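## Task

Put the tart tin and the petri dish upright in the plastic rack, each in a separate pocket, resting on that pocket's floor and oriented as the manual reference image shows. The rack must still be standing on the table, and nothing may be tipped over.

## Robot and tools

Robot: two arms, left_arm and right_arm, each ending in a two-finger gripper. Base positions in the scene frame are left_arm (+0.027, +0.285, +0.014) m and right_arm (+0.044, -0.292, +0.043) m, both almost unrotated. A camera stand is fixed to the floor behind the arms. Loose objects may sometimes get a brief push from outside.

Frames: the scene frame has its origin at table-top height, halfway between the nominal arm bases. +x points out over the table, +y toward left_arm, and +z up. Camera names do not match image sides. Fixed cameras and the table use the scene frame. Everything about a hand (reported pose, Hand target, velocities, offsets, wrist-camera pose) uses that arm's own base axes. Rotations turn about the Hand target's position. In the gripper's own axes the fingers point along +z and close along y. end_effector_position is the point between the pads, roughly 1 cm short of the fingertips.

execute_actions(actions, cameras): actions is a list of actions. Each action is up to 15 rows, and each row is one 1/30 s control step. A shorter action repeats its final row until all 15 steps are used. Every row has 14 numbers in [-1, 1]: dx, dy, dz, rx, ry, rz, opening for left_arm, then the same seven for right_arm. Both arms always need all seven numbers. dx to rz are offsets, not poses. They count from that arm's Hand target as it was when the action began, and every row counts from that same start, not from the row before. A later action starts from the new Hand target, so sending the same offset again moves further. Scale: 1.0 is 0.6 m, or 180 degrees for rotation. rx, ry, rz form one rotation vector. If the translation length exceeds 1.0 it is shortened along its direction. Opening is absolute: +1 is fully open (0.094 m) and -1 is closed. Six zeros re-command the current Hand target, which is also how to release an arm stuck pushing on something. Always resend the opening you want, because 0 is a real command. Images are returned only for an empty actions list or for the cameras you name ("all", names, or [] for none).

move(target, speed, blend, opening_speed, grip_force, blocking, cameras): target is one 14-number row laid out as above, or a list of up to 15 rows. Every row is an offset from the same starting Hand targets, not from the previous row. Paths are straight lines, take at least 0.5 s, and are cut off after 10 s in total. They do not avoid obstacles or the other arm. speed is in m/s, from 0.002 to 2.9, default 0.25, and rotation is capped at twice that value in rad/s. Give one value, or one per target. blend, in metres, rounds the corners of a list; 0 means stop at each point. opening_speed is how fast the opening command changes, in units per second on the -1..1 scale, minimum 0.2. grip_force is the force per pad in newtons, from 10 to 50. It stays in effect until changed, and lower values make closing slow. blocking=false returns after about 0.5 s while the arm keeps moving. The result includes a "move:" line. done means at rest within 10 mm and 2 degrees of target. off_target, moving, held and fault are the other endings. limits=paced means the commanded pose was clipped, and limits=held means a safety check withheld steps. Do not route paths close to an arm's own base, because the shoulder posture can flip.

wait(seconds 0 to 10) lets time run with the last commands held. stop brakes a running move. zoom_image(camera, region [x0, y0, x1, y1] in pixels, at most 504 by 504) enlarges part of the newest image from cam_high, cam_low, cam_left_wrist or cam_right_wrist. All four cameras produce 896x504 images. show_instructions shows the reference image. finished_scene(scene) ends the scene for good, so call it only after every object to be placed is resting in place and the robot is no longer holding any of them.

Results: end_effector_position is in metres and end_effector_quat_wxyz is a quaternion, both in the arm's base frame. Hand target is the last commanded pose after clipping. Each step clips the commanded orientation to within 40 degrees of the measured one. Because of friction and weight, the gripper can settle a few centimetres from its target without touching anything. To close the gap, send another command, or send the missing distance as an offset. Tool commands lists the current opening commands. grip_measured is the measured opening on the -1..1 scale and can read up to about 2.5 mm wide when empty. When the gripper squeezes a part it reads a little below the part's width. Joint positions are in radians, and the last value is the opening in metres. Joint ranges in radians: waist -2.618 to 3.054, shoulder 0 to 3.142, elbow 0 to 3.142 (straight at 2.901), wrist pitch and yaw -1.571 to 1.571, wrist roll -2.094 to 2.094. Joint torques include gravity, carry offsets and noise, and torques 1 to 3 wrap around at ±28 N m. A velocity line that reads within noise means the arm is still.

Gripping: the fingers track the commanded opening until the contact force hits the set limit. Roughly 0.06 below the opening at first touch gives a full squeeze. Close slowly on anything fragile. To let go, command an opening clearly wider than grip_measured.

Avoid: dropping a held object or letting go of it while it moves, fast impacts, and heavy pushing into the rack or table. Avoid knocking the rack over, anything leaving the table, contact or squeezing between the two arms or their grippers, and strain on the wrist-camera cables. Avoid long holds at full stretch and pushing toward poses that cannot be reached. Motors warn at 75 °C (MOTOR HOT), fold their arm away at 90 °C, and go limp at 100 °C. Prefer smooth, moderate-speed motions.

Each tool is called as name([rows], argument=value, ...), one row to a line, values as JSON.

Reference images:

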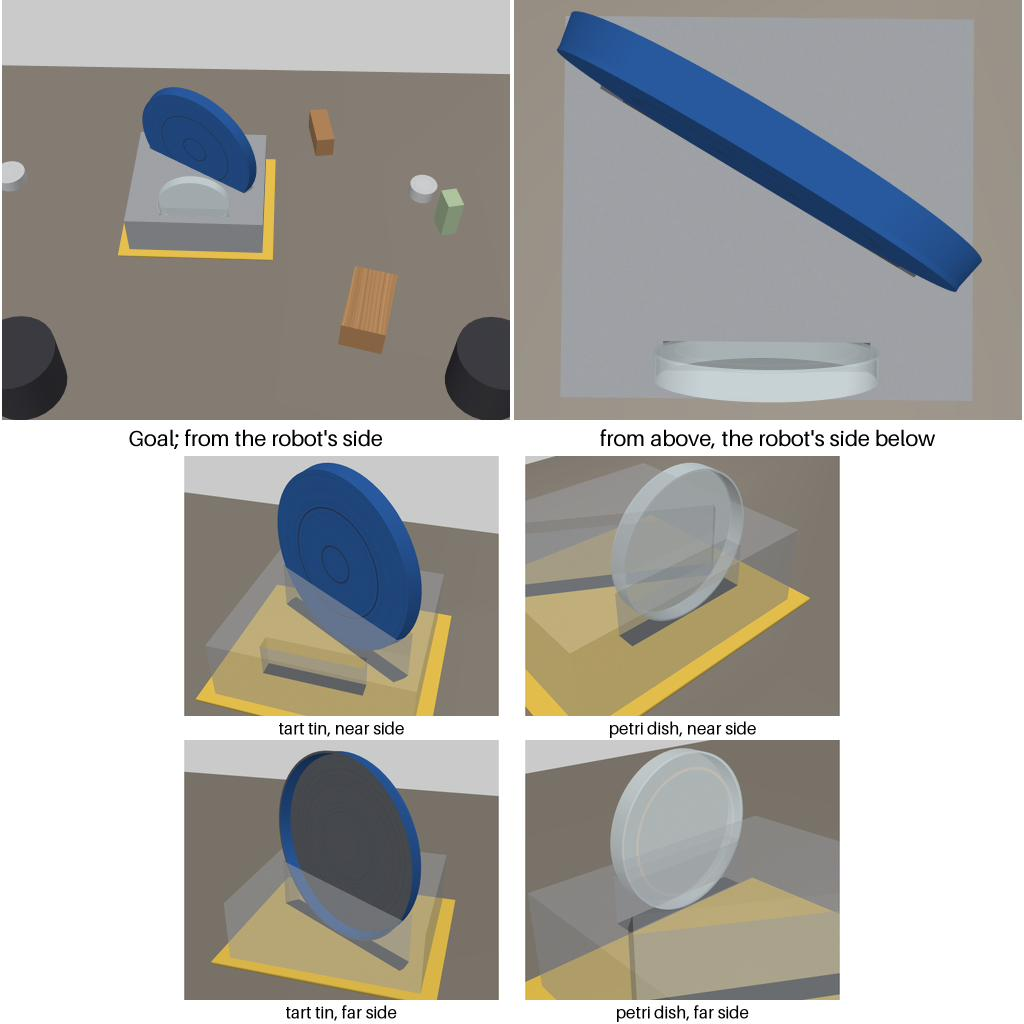

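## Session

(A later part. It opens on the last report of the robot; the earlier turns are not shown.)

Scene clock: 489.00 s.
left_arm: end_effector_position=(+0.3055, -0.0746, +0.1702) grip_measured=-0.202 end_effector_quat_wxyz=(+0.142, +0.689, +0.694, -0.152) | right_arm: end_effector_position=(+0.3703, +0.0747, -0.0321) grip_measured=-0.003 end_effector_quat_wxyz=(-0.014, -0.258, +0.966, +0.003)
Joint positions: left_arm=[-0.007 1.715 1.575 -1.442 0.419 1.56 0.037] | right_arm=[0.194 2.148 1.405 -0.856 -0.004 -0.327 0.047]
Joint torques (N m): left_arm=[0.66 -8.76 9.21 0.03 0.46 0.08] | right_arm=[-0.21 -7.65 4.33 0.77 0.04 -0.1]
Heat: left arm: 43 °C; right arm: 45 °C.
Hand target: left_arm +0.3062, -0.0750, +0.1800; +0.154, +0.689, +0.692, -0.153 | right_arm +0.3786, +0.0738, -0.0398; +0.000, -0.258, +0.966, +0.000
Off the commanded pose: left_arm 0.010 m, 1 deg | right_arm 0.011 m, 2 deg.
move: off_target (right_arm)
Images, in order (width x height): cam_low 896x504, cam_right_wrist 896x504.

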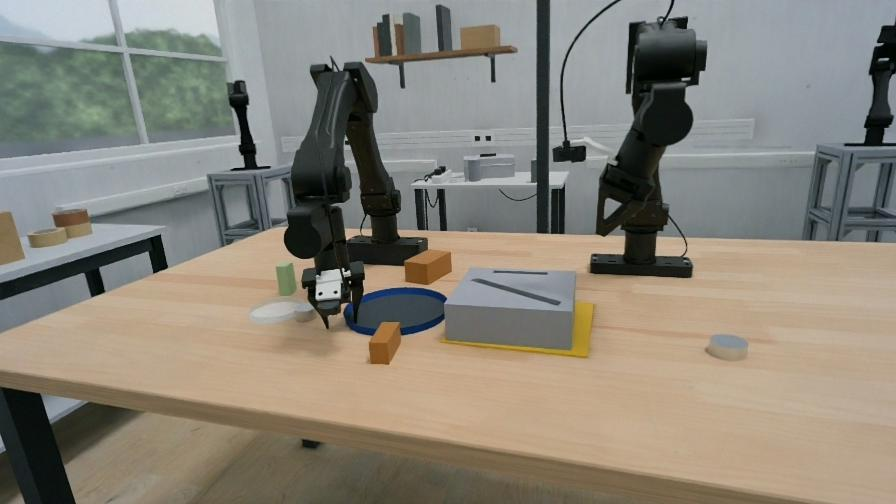

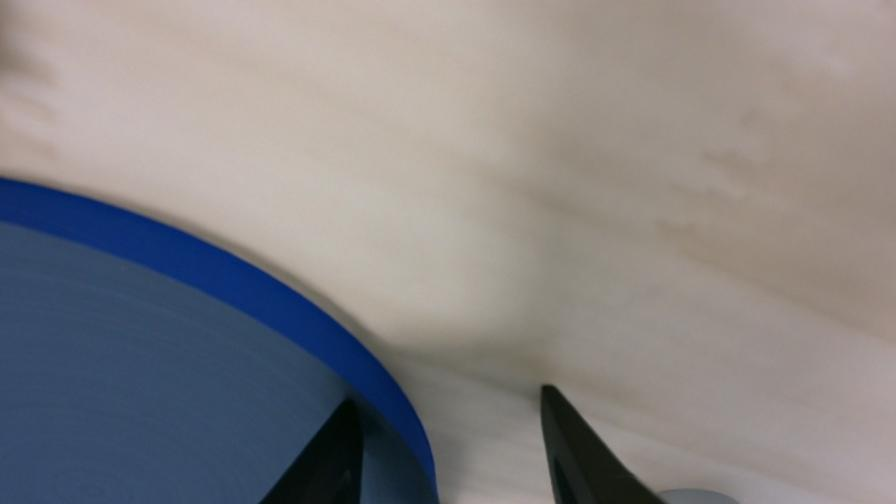

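move([
  [0,0,0,0,0,0,-0.2,0,0,0.01,0,0,0.161,0.0],
  [0,0,0,0,0,0,-0.2,0,0,0.01,0,0,0.161,-1],
  [0,0,0,0,0,0,-0.2,0,0,0.2,0,0,0.161,-1],
], speed=[0.12,0.1,0.08], opening_speed=0.6, cameras=["cam_low","cam_right_wrist","cam_left_wrist"])

Scene clock: 501.43 s.
left_arm: end_effector_position=(+0.3055, -0.0746, +0.1702) grip_measured=-0.202 end_effector_quat_wxyz=(+0.142, +0.689, +0.694, -0.152) | right_arm: end_effector_position=(+0.3731, +0.0728, +0.0544) grip_measured=-0.922 end_effector_quat_wxyz=(-0.027, -0.491, +0.871, +0.004)
Joint positions: left_arm=[-0.007 1.715 1.575 -1.442 0.419 1.56 0.037] | right_arm=[0.194 2.067 1.643 -1.2 0.009 -0.833 0.004]
Joint torques (N m): left_arm=[0.49 -8.87 9.29 -0.04 0.42 0.06] | right_arm=[-0.27 -12.23 7.56 -0.02 -0.1 -0.1]
Heat: left arm: 43 °C; right arm: 45 °C.
Hand target: left_arm +0.3062, -0.0750, +0.1800; +0.154, +0.689, +0.692, -0.153 | right_arm +0.3786, +0.0738, +0.0802; +0.000, -0.492, +0.871, +0.000
Off the commanded pose: left_arm 0.010 m, 1 deg | right_arm 0.026 m, 3 deg.
move: off_target (right_arm)
Images, in order (width x height): cam_low 896x504, cam_left_wrist 896x504, cam_right_wrist 896x504.

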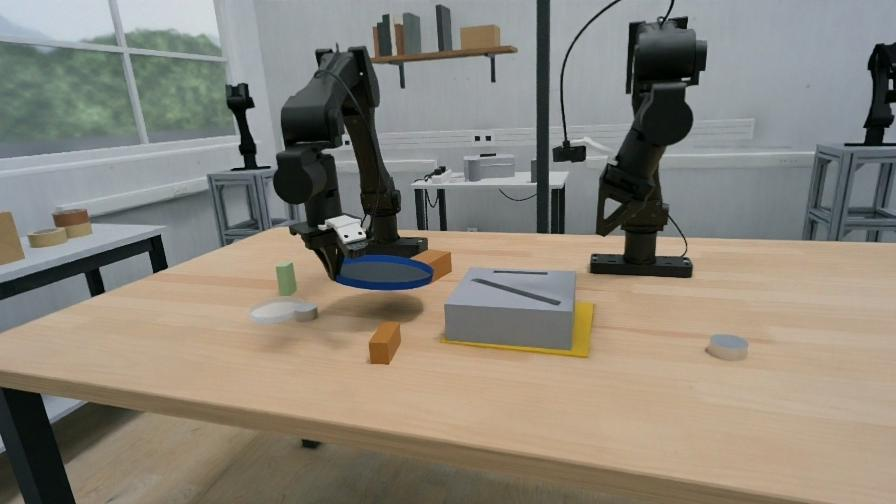

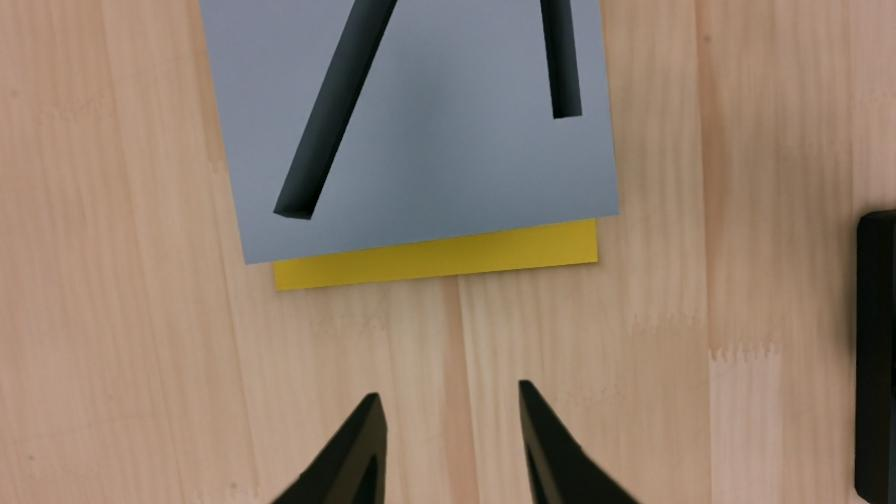

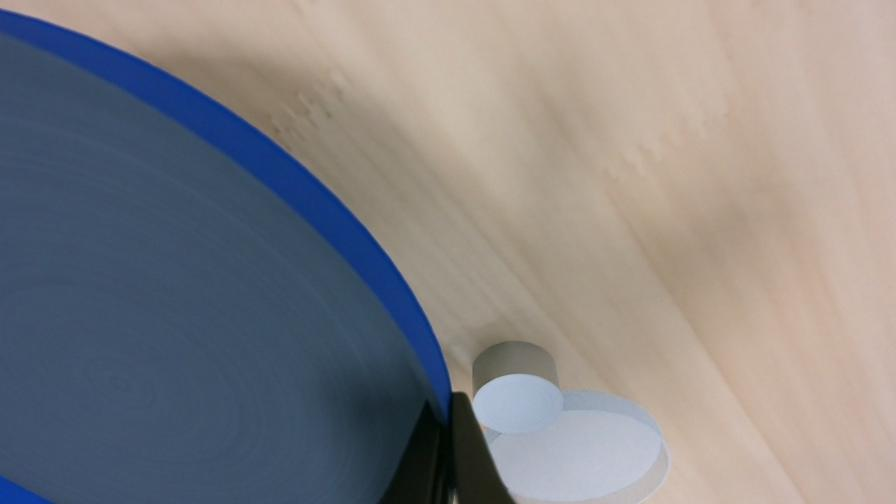

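move([
  [0,0.05,0.1,0,0,0,-0.1,0.0,0.05,0.15,0,0,0,-1],
  [0,0.05,0.15,0,0,0,-0.1,0.021,0.289,0.19,0.4285,-0.258,0,-1],
], speed=0.2, blend=[0.03,0], cameras=["all"])

Scene clock: 522.27 s.
left_arm: end_effector_position=(+0.3101, -0.0439, +0.2524) grip_measured=-0.102 end_effector_quat_wxyz=(+0.215, +0.671, +0.705, -0.078) | right_arm: end_effector_position=(+0.3906, +0.2441, +0.1848) grip_measured=-0.923 end_effector_quat_wxyz=(+0.602, -0.351, +0.629, +0.344)
Joint positions: left_arm=[0.098 1.617 1.787 -1.565 0.429 1.582 0.042] | right_arm=[0.29 1.751 0.697 1.004 -0.738 -0.023 0.004]
Joint torques (N m): left_arm=[0.76 -9.51 9.58 0.4 0.49 -0.07] | right_arm=[0.55 -5.71 5.26 2 0.02 0.12]
Heat: left arm: 44 °C; right arm: 46 °C.
Hand target: left_arm +0.3062, -0.0450, +0.2700; +0.154, +0.689, +0.692, -0.153 | right_arm +0.3912, +0.2472, +0.1942; +0.616, -0.348, +0.616, +0.348
Off the commanded pose: left_arm 0.018 m, 11 deg | right_arm 0.010 m, 2 deg.
joint sent to its limit (left arm) — joint 4 (wrist pitch), lower limit. The joint targets are off in orientation, not in position.
move: off_target (left_arm)

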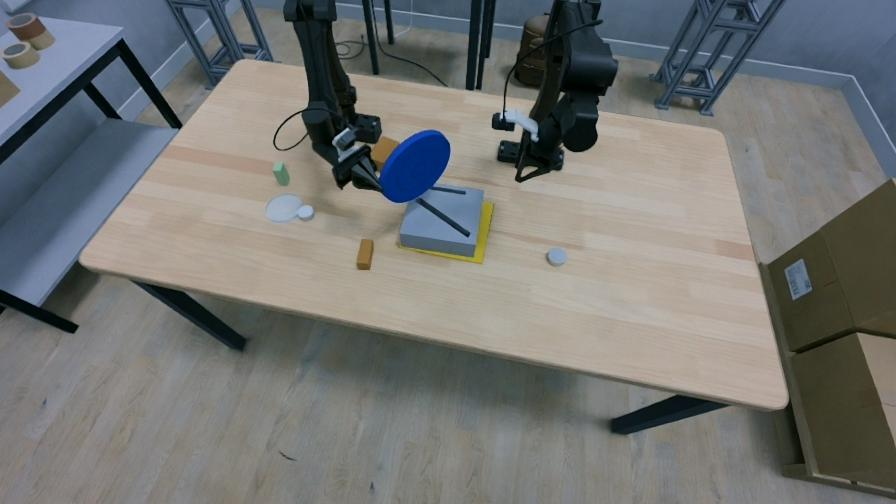

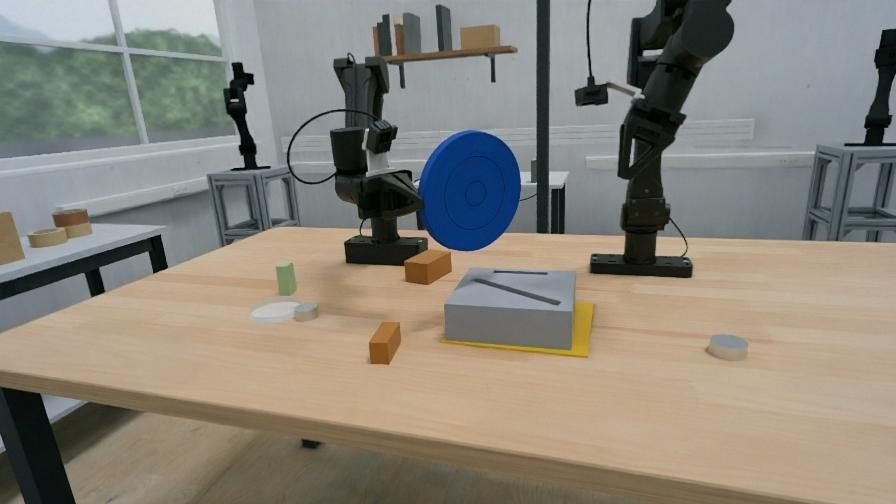

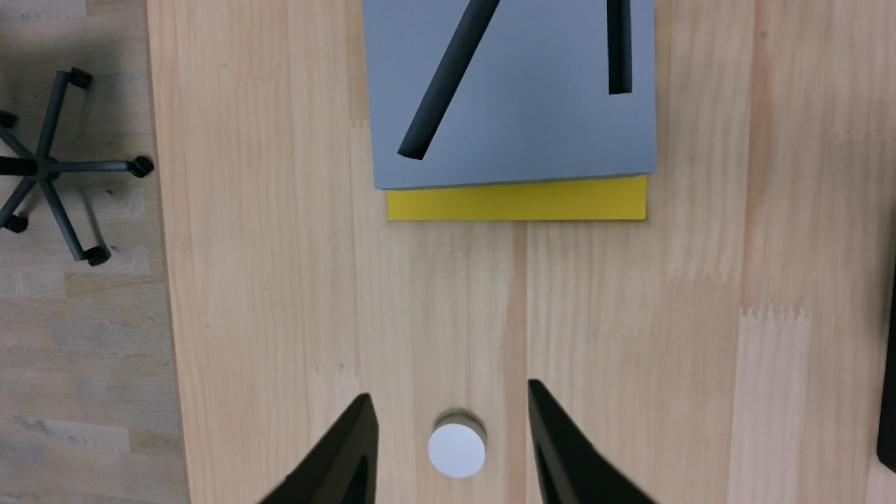

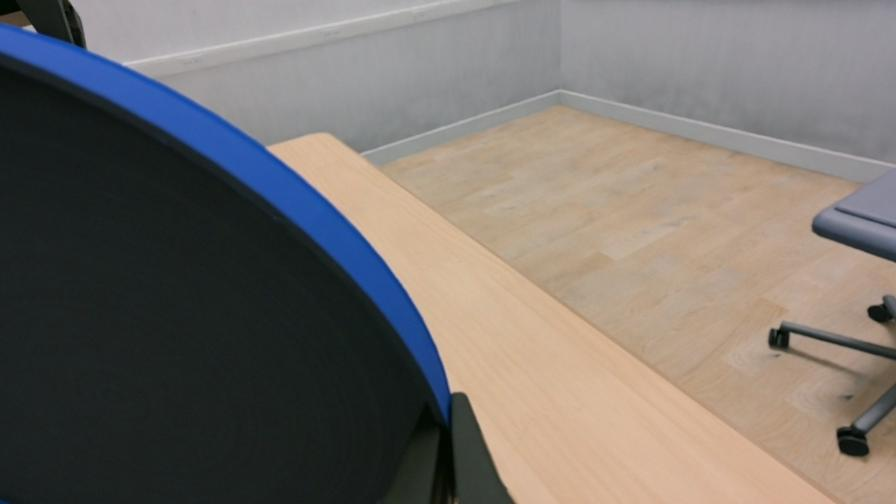

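move([
  [0,0,0.12,-0.0504,-0.0284,0.3256,0.0,0,0,0,0,0,0,-1],
  [-0.039,-0.33,0.098,-0.0504,-0.0284,0.3256,0.0,0,0,0,0,0,0,-1],
], speed=0.25, blend=[0.02,0], cameras=["all"])

Scene clock: 533.90 s.
left_arm: end_effector_position=(+0.2807, -0.2413, +0.3250) grip_measured=-0.002 end_effector_quat_wxyz=(+0.286, +0.258, +0.919, -0.083) | right_arm: end_effector_position=(+0.3907, +0.2441, +0.1851) grip_measured=-0.923 end_effector_quat_wxyz=(+0.603, -0.351, +0.628, +0.344)
Joint positions: left_arm=[-0.773 1.595 1.987 -1.368 -0.123 -0.187 0.047] | right_arm=[0.29 1.751 0.697 1.005 -0.738 -0.023 0.004]
Joint torques (N m): left_arm=[-0.34 -5.48 9.61 1.29 -0.14 -0.06] | right_arm=[0.72 -5.72 5.16 2.02 0.03 0.2]
Heat: left arm: 44 °C; right arm: 45 °C.
Hand target: left_arm +0.2827, -0.2430, +0.3287; +0.290, +0.255, +0.919, -0.080 | right_arm +0.3912, +0.2472, +0.1942; +0.616, -0.348, +0.616, +0.348
Off the commanded pose: left_arm 0.005 m, 1 deg | right_arm 0.010 m, 2 deg.
move: done

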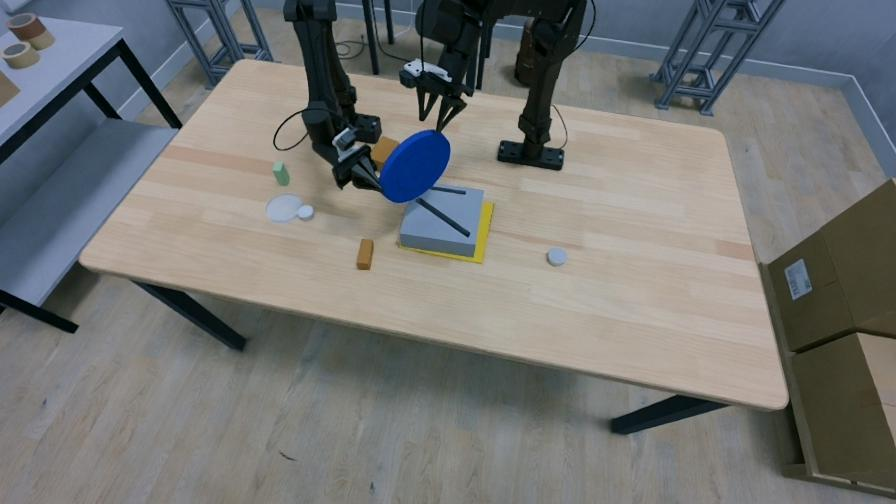

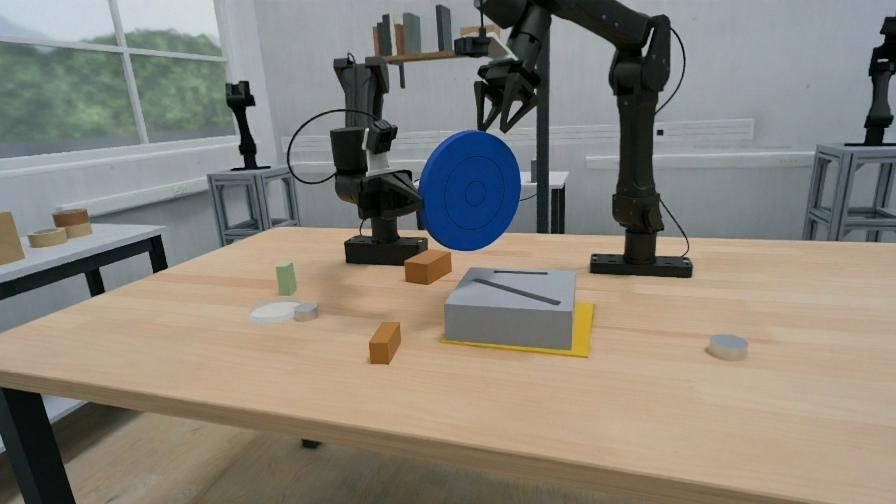

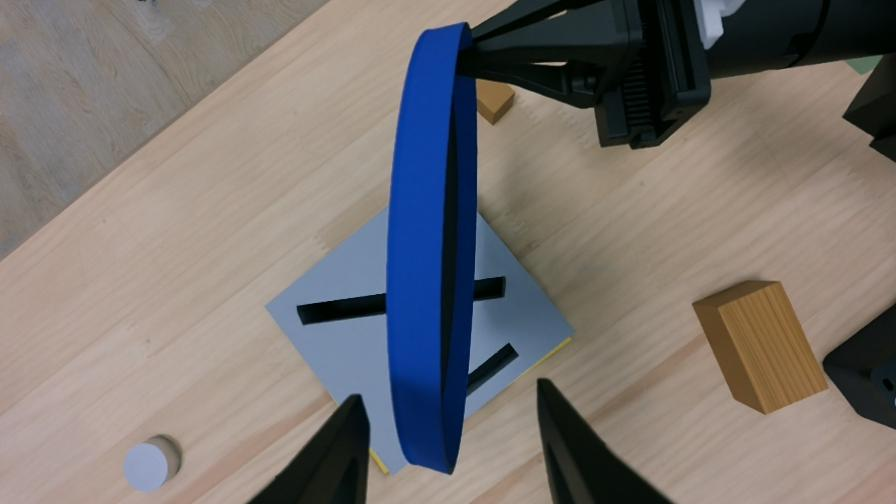

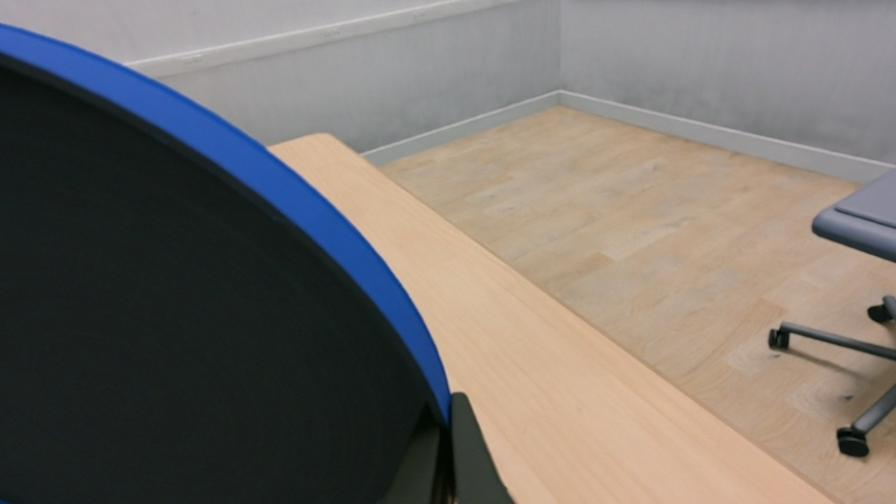

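move([
  [0.062,-0.026,-0.0955,0,0,0,0.0,0,0,0,0,0,0,-1],
  [0.062,-0.026,-0.0955,0,0,0,-0.75,0,0,0,0,0,0,-1],
], speed=0.1, opening_speed=0.5, cameras=["cam_left_wrist","cam_low"])

zoom_image(camera="cam_low", region=[380, 50, 600, 270])

Scene clock: 541.93 s.
left_arm: end_effector_position=(+0.3160, -0.2596, +0.2841) grip_measured=-0.741 end_effector_quat_wxyz=(+0.302, +0.268, +0.911, -0.084) | right_arm: end_effector_position=(+0.3907, +0.2442, +0.1854) grip_measured=-0.923 end_effector_quat_wxyz=(+0.603, -0.351, +0.628, +0.345)
Joint positions: left_arm=[-0.737 1.614 1.796 -1.122 -0.107 -0.131 0.012] | right_arm=[0.29 1.751 0.697 1.007 -0.738 -0.022 0.004]
Joint torques (N m): left_arm=[0.55 -6.26 6.04 1.5 -0.04 -0.19] | right_arm=[0.65 -5.74 5.2 2.02 0.04 0.19]
Motor temperatures (°C): left_arm=[34 41 44 36 35 33 35] | right_arm=[35 42 44 42 35 35 37]
Heat: left arm: 44 °C; right arm: 44 °C.
Hand target: left_arm +0.3200, -0.2587, +0.2714; +0.290, +0.255, +0.919, -0.081 | right_arm +0.3913, +0.2471, +0.1942; +0.616, -0.348, +0.616, +0.348
Off the commanded pose: left_arm 0.013 m, 2 deg | right_arm 0.009 m, 2 deg.
move: off_target (left_arm); target 2's new opening was sent with left_arm's hand 0.013 m and 2 deg from that target
Images, in order (width x height): cam_low 896x504, cam_left_wrist 896x504.

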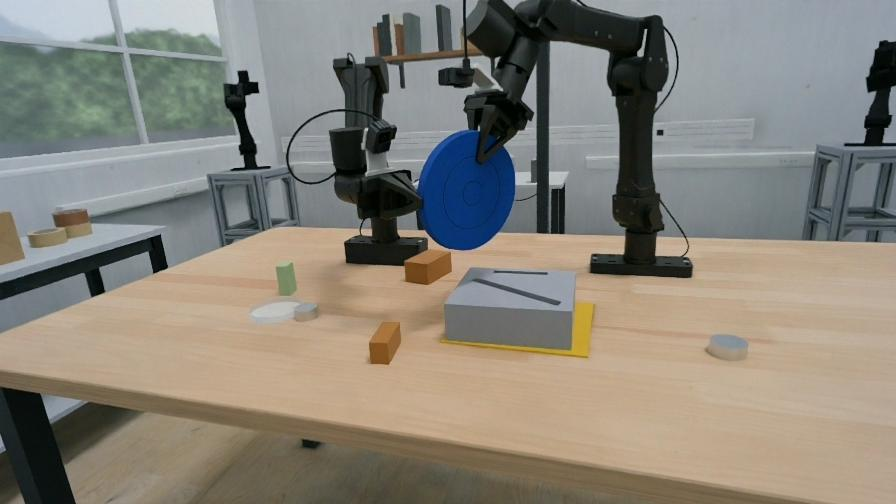

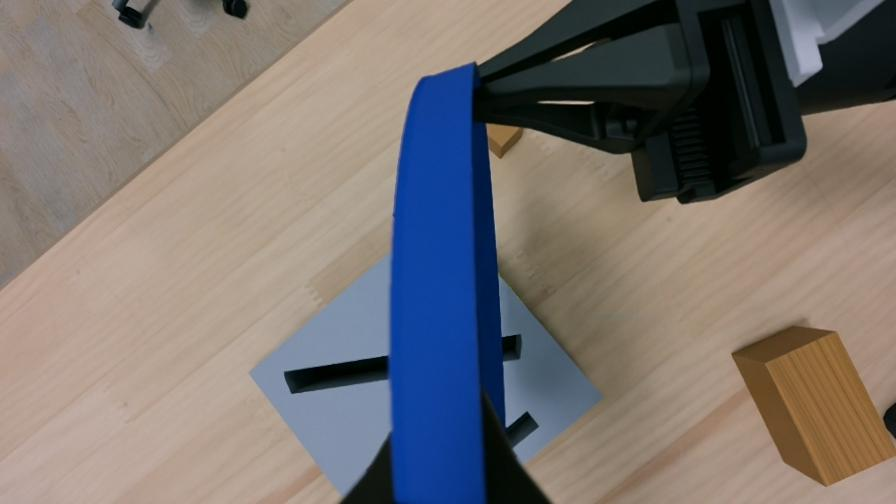

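Scaled by 2.291 from the camera's 896x504 image, which has a finer 1280x720 frame.

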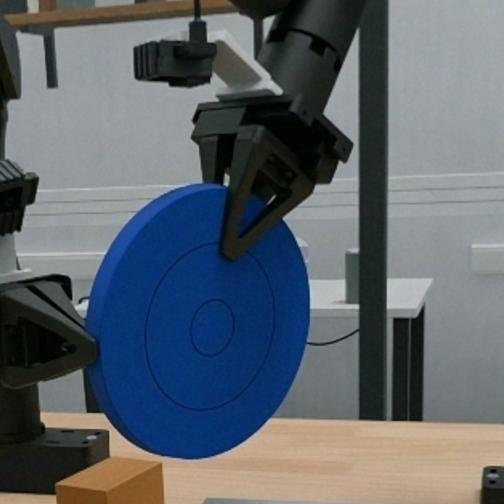

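move([
  [0,0,0,0,0,0,-0.78,0,0,0,0,0,0,-0.4],
  [0,0,0,0,0,0,-0.78,-0.06,-0.1,0.0,0,0,0,-0.4],
  [0,0,0,0,0,0,-0.78,-0.2,-0.4,0.05,0,0,-0.2,-0.4],
], speed=[0.1,0.12,0.3], cameras=["cam_left_wrist","cam_low"])

move(target=[0.004,0.055,-0.06,-0.065,0.209,0.519,-0.78,0,0,0,0,0,0,-0.4], speed=0.3, cameras=["all"])

zoom_image(camera="cam_low", region=[400, 130, 640, 370])

Scene clock: 571.10 s.
left_arm: end_effector_position=(+0.3157, -0.2589, +0.2826) grip_measured=-0.767 end_effector_quat_wxyz=(+0.299, +0.261, +0.914, -0.085) | right_arm: end_effector_position=(+0.2716, +0.0077, +0.2127) grip_measured=-0.403 end_effector_quat_wxyz=(+0.685, -0.130, +0.701, +0.150)
Joint positions: left_arm=[-0.737 1.615 1.796 -1.127 -0.107 -0.147 0.011] | right_arm=[-0.542 0.627 0.163 0.435 -0.941 0.011 0.028]
Joint torques (N m): left_arm=[0.65 -6.38 6.16 1.56 -0.05 -0.05] | right_arm=[-0.49 -0.09 8.08 1.45 -0.09 -0.08]
Heat: left arm: 43 °C; right arm: 44 °C.
Hand target: left_arm +0.3199, -0.2586, +0.2714; +0.290, +0.255, +0.919, -0.081 | right_arm +0.2713, +0.0071, +0.2241; +0.693, -0.140, +0.693, +0.141
Off the commanded pose: left_arm 0.012 m, 1 deg | right_arm 0.012 m, 2 deg.
move: off_target (left_arm, right_arm)
Images, in order (width x height): cam_low 896x504, cam_left_wrist 896x504.

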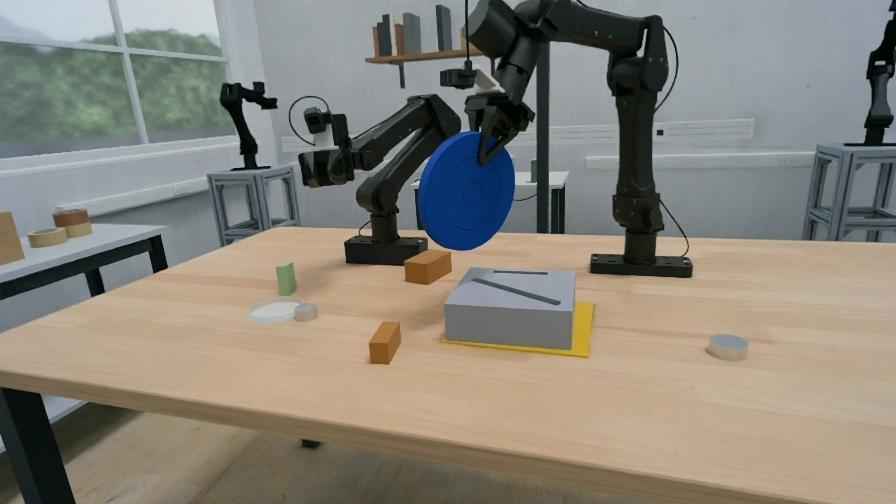

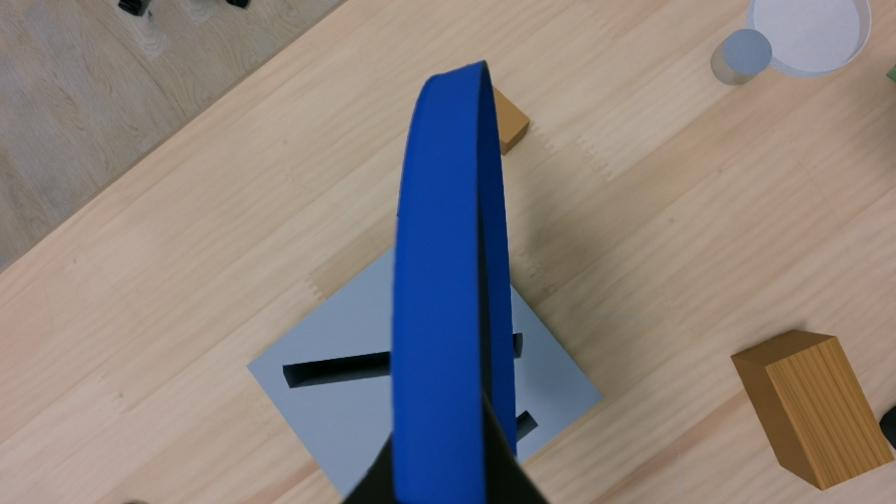

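Scene clock: 574.90 s.
left_arm: end_effector_position=(+0.3215, -0.2282, +0.2449) grip_measured=-0.767 end_effector_quat_wxyz=(+0.049, -0.532, +0.837, -0.116) | right_arm: end_effector_position=(+0.2716, +0.0077, +0.2125) grip_measured=-0.403 end_effector_quat_wxyz=(+0.685, -0.129, +0.701, +0.151)
Joint positions: left_arm=[-0.621 1.92 2.18 -1.578 -0.003 -1.753 0.011] | right_arm=[-0.542 0.627 0.163 0.434 -0.941 0.01 0.028]
Joint torques (N m): left_arm=[0.49 -8.57 6.15 0.7 0 -0.03] | right_arm=[-0.38 -0.09 8.12 1.41 -0.1 -0.1]
Heat: left arm: 43 °C; right arm: 45 °C.
Hand target: left_arm +0.3224, -0.2255, +0.2355; +0.000, -0.543, +0.840, +0.000 | right_arm +0.2713, +0.0071, +0.2241; +0.693, -0.140, +0.693, +0.141
Off the commanded pose: left_arm 0.010 m, 15 deg | right_arm 0.012 m, 2 deg.
joint sent to its limit (left arm) — joint 4 (wrist pitch), lower limit. The joint targets are off in orientation, not in position.
move: off_target (left_arm, right_arm)

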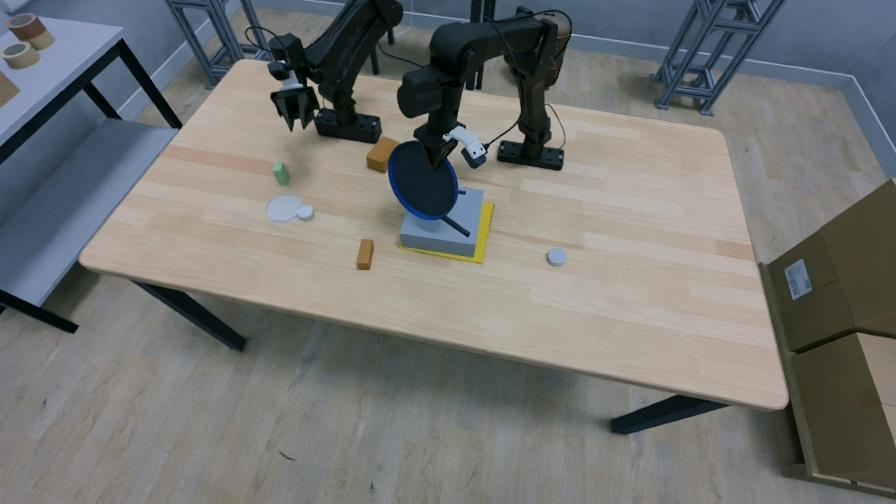

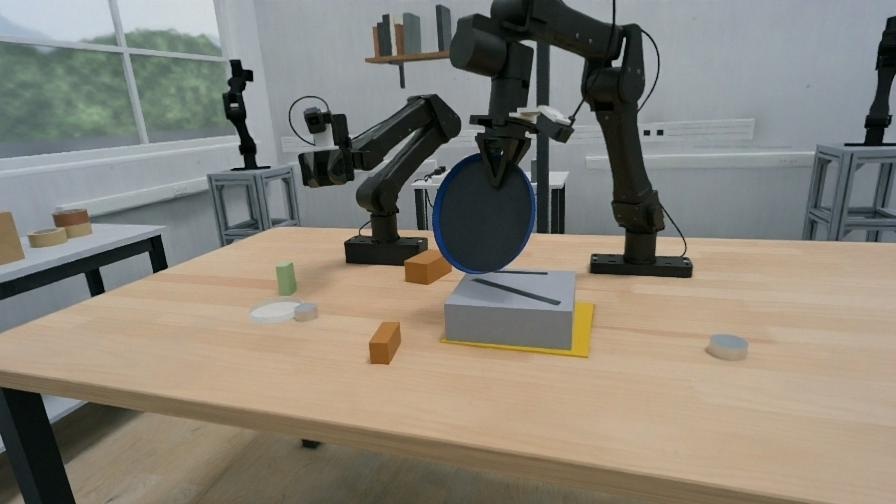

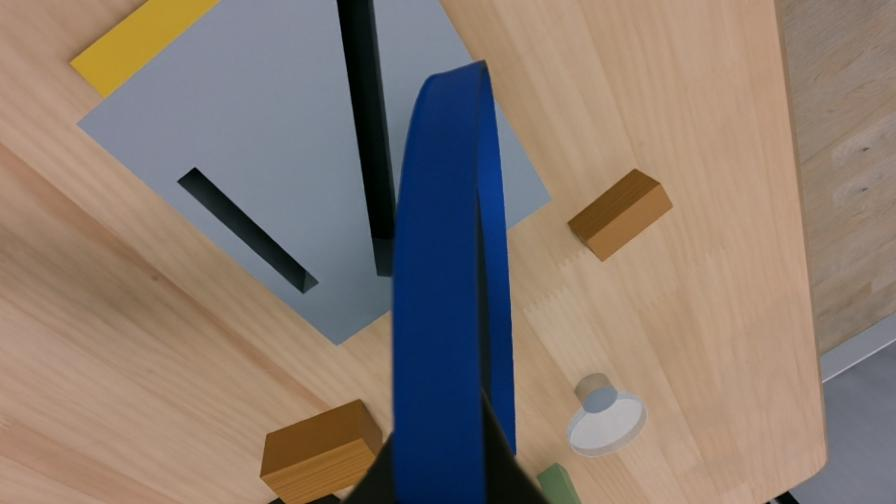

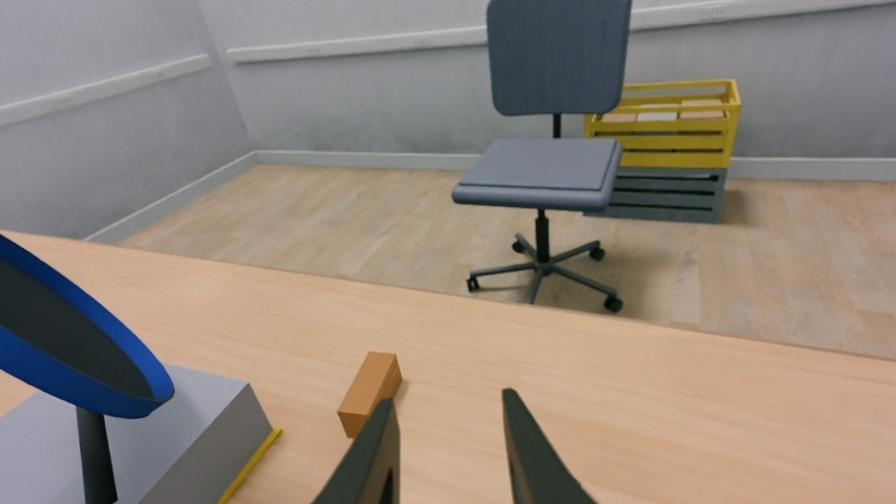

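Scaled by 2.100 from the camera's 896x504 image, which has a finer 1280x720 frame.

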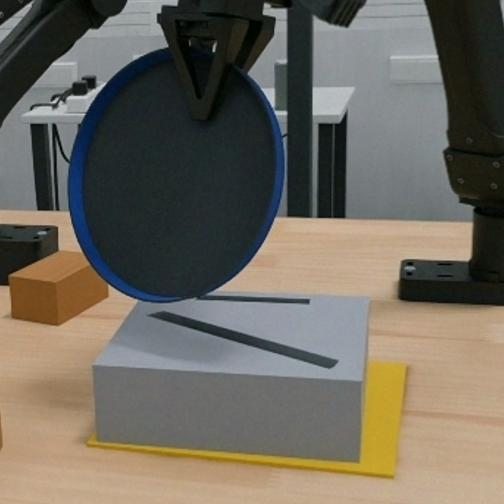

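move(target=[0.02,0.07,-0.045,0,0,0,-0.78,0,0,0,0,0,0,-0.4], speed=0.12, cameras=["all"])

zoom_image(camera="cam_low", region=[400, 130, 640, 370])

zoom_image(camera="cam_high", region=[370, 110, 530, 270])

Scene clock: 606.33 s.
left_arm: end_effector_position=(+0.3343, -0.1867, +0.2212) grip_measured=-0.767 end_effector_quat_wxyz=(+0.037, -0.542, +0.836, -0.075) | right_arm: end_effector_position=(+0.2716, +0.0077, +0.2125) grip_measured=-0.403 end_effector_quat_wxyz=(+0.685, -0.129, +0.701, +0.151)
Joint positions: left_arm=[-0.51 1.92 2.095 -1.578 0.004 -1.66 0.011] | right_arm=[-0.542 0.627 0.163 0.434 -0.941 0.01 0.028]
Joint torques (N m): left_arm=[0.61 -7.98 5.63 0.52 0.01 0.12] | right_arm=[-0.5 -0.14 8.01 1.42 -0.07 -0.14]
Heat: left arm: 42 °C; right arm: 46 °C.
Hand target: left_arm +0.3344, -0.1835, +0.2085; +0.000, -0.543, +0.840, +0.000 | right_arm +0.2713, +0.0071, +0.2241; +0.693, -0.140, +0.693, +0.141
Off the commanded pose: left_arm 0.013 m, 10 deg | right_arm 0.012 m, 2 deg.
joint sent to its limit (left arm) — joint 4 (wrist pitch), lower limit. The joint targets are off in orientation, not in position.
move: off_target (left_arm, right_arm)

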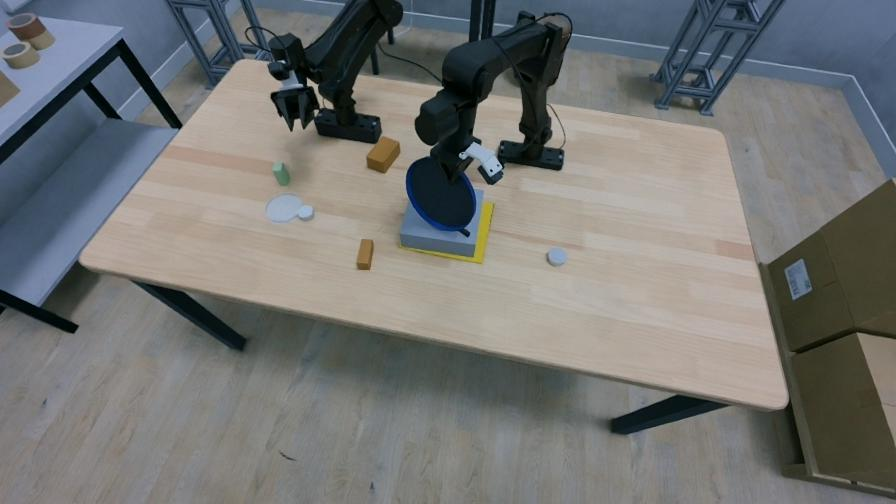

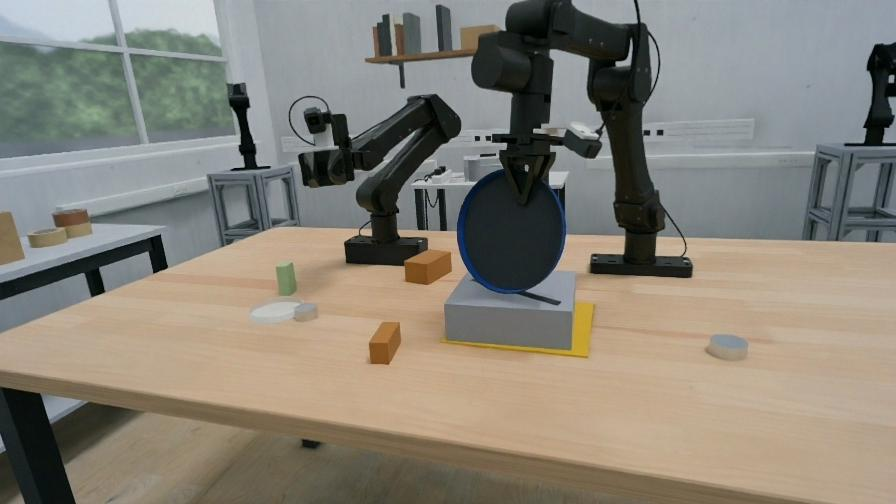

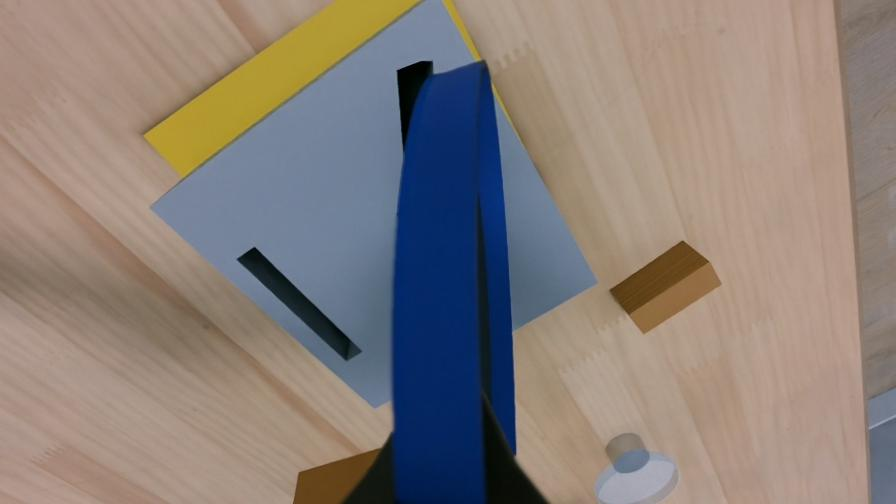

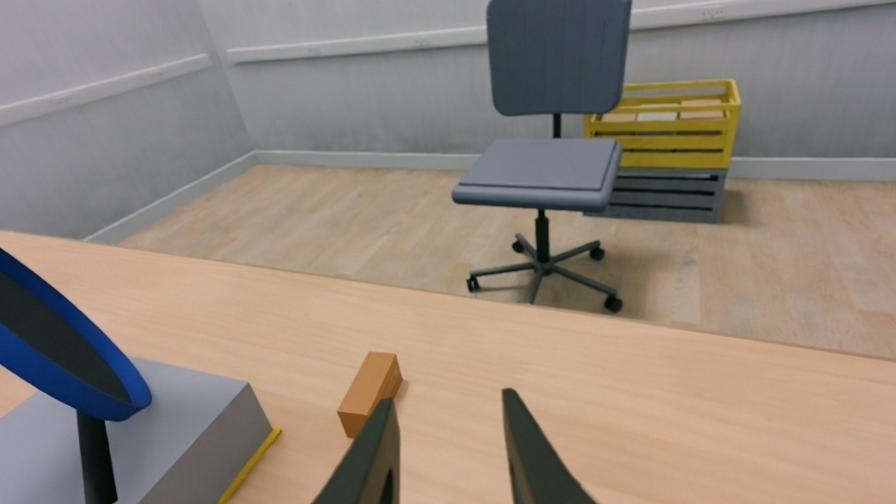

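Scaled by 2.100 from the camera's 896x504 image, which has a finer 1280x720 frame.

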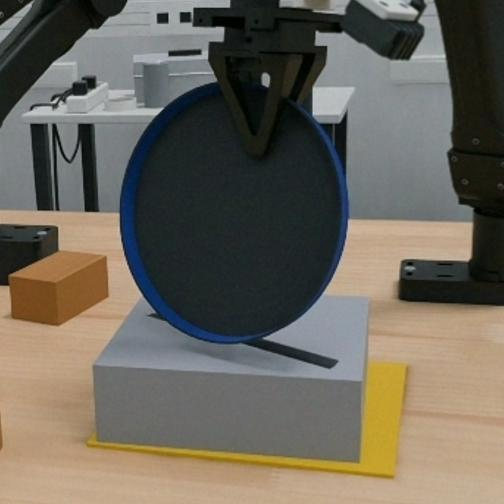

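Scaled by 3.150 from the camera's 896x504 image, which has a finer 1280x720 frame.

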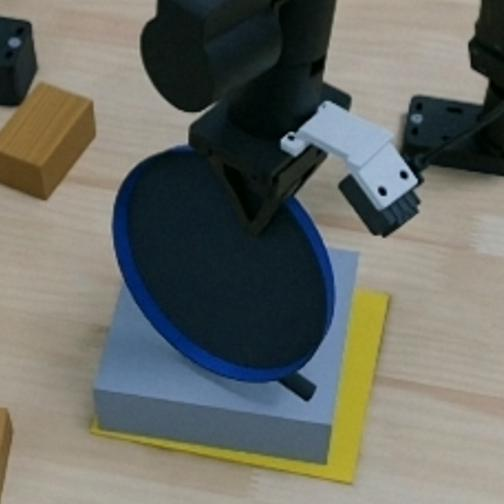

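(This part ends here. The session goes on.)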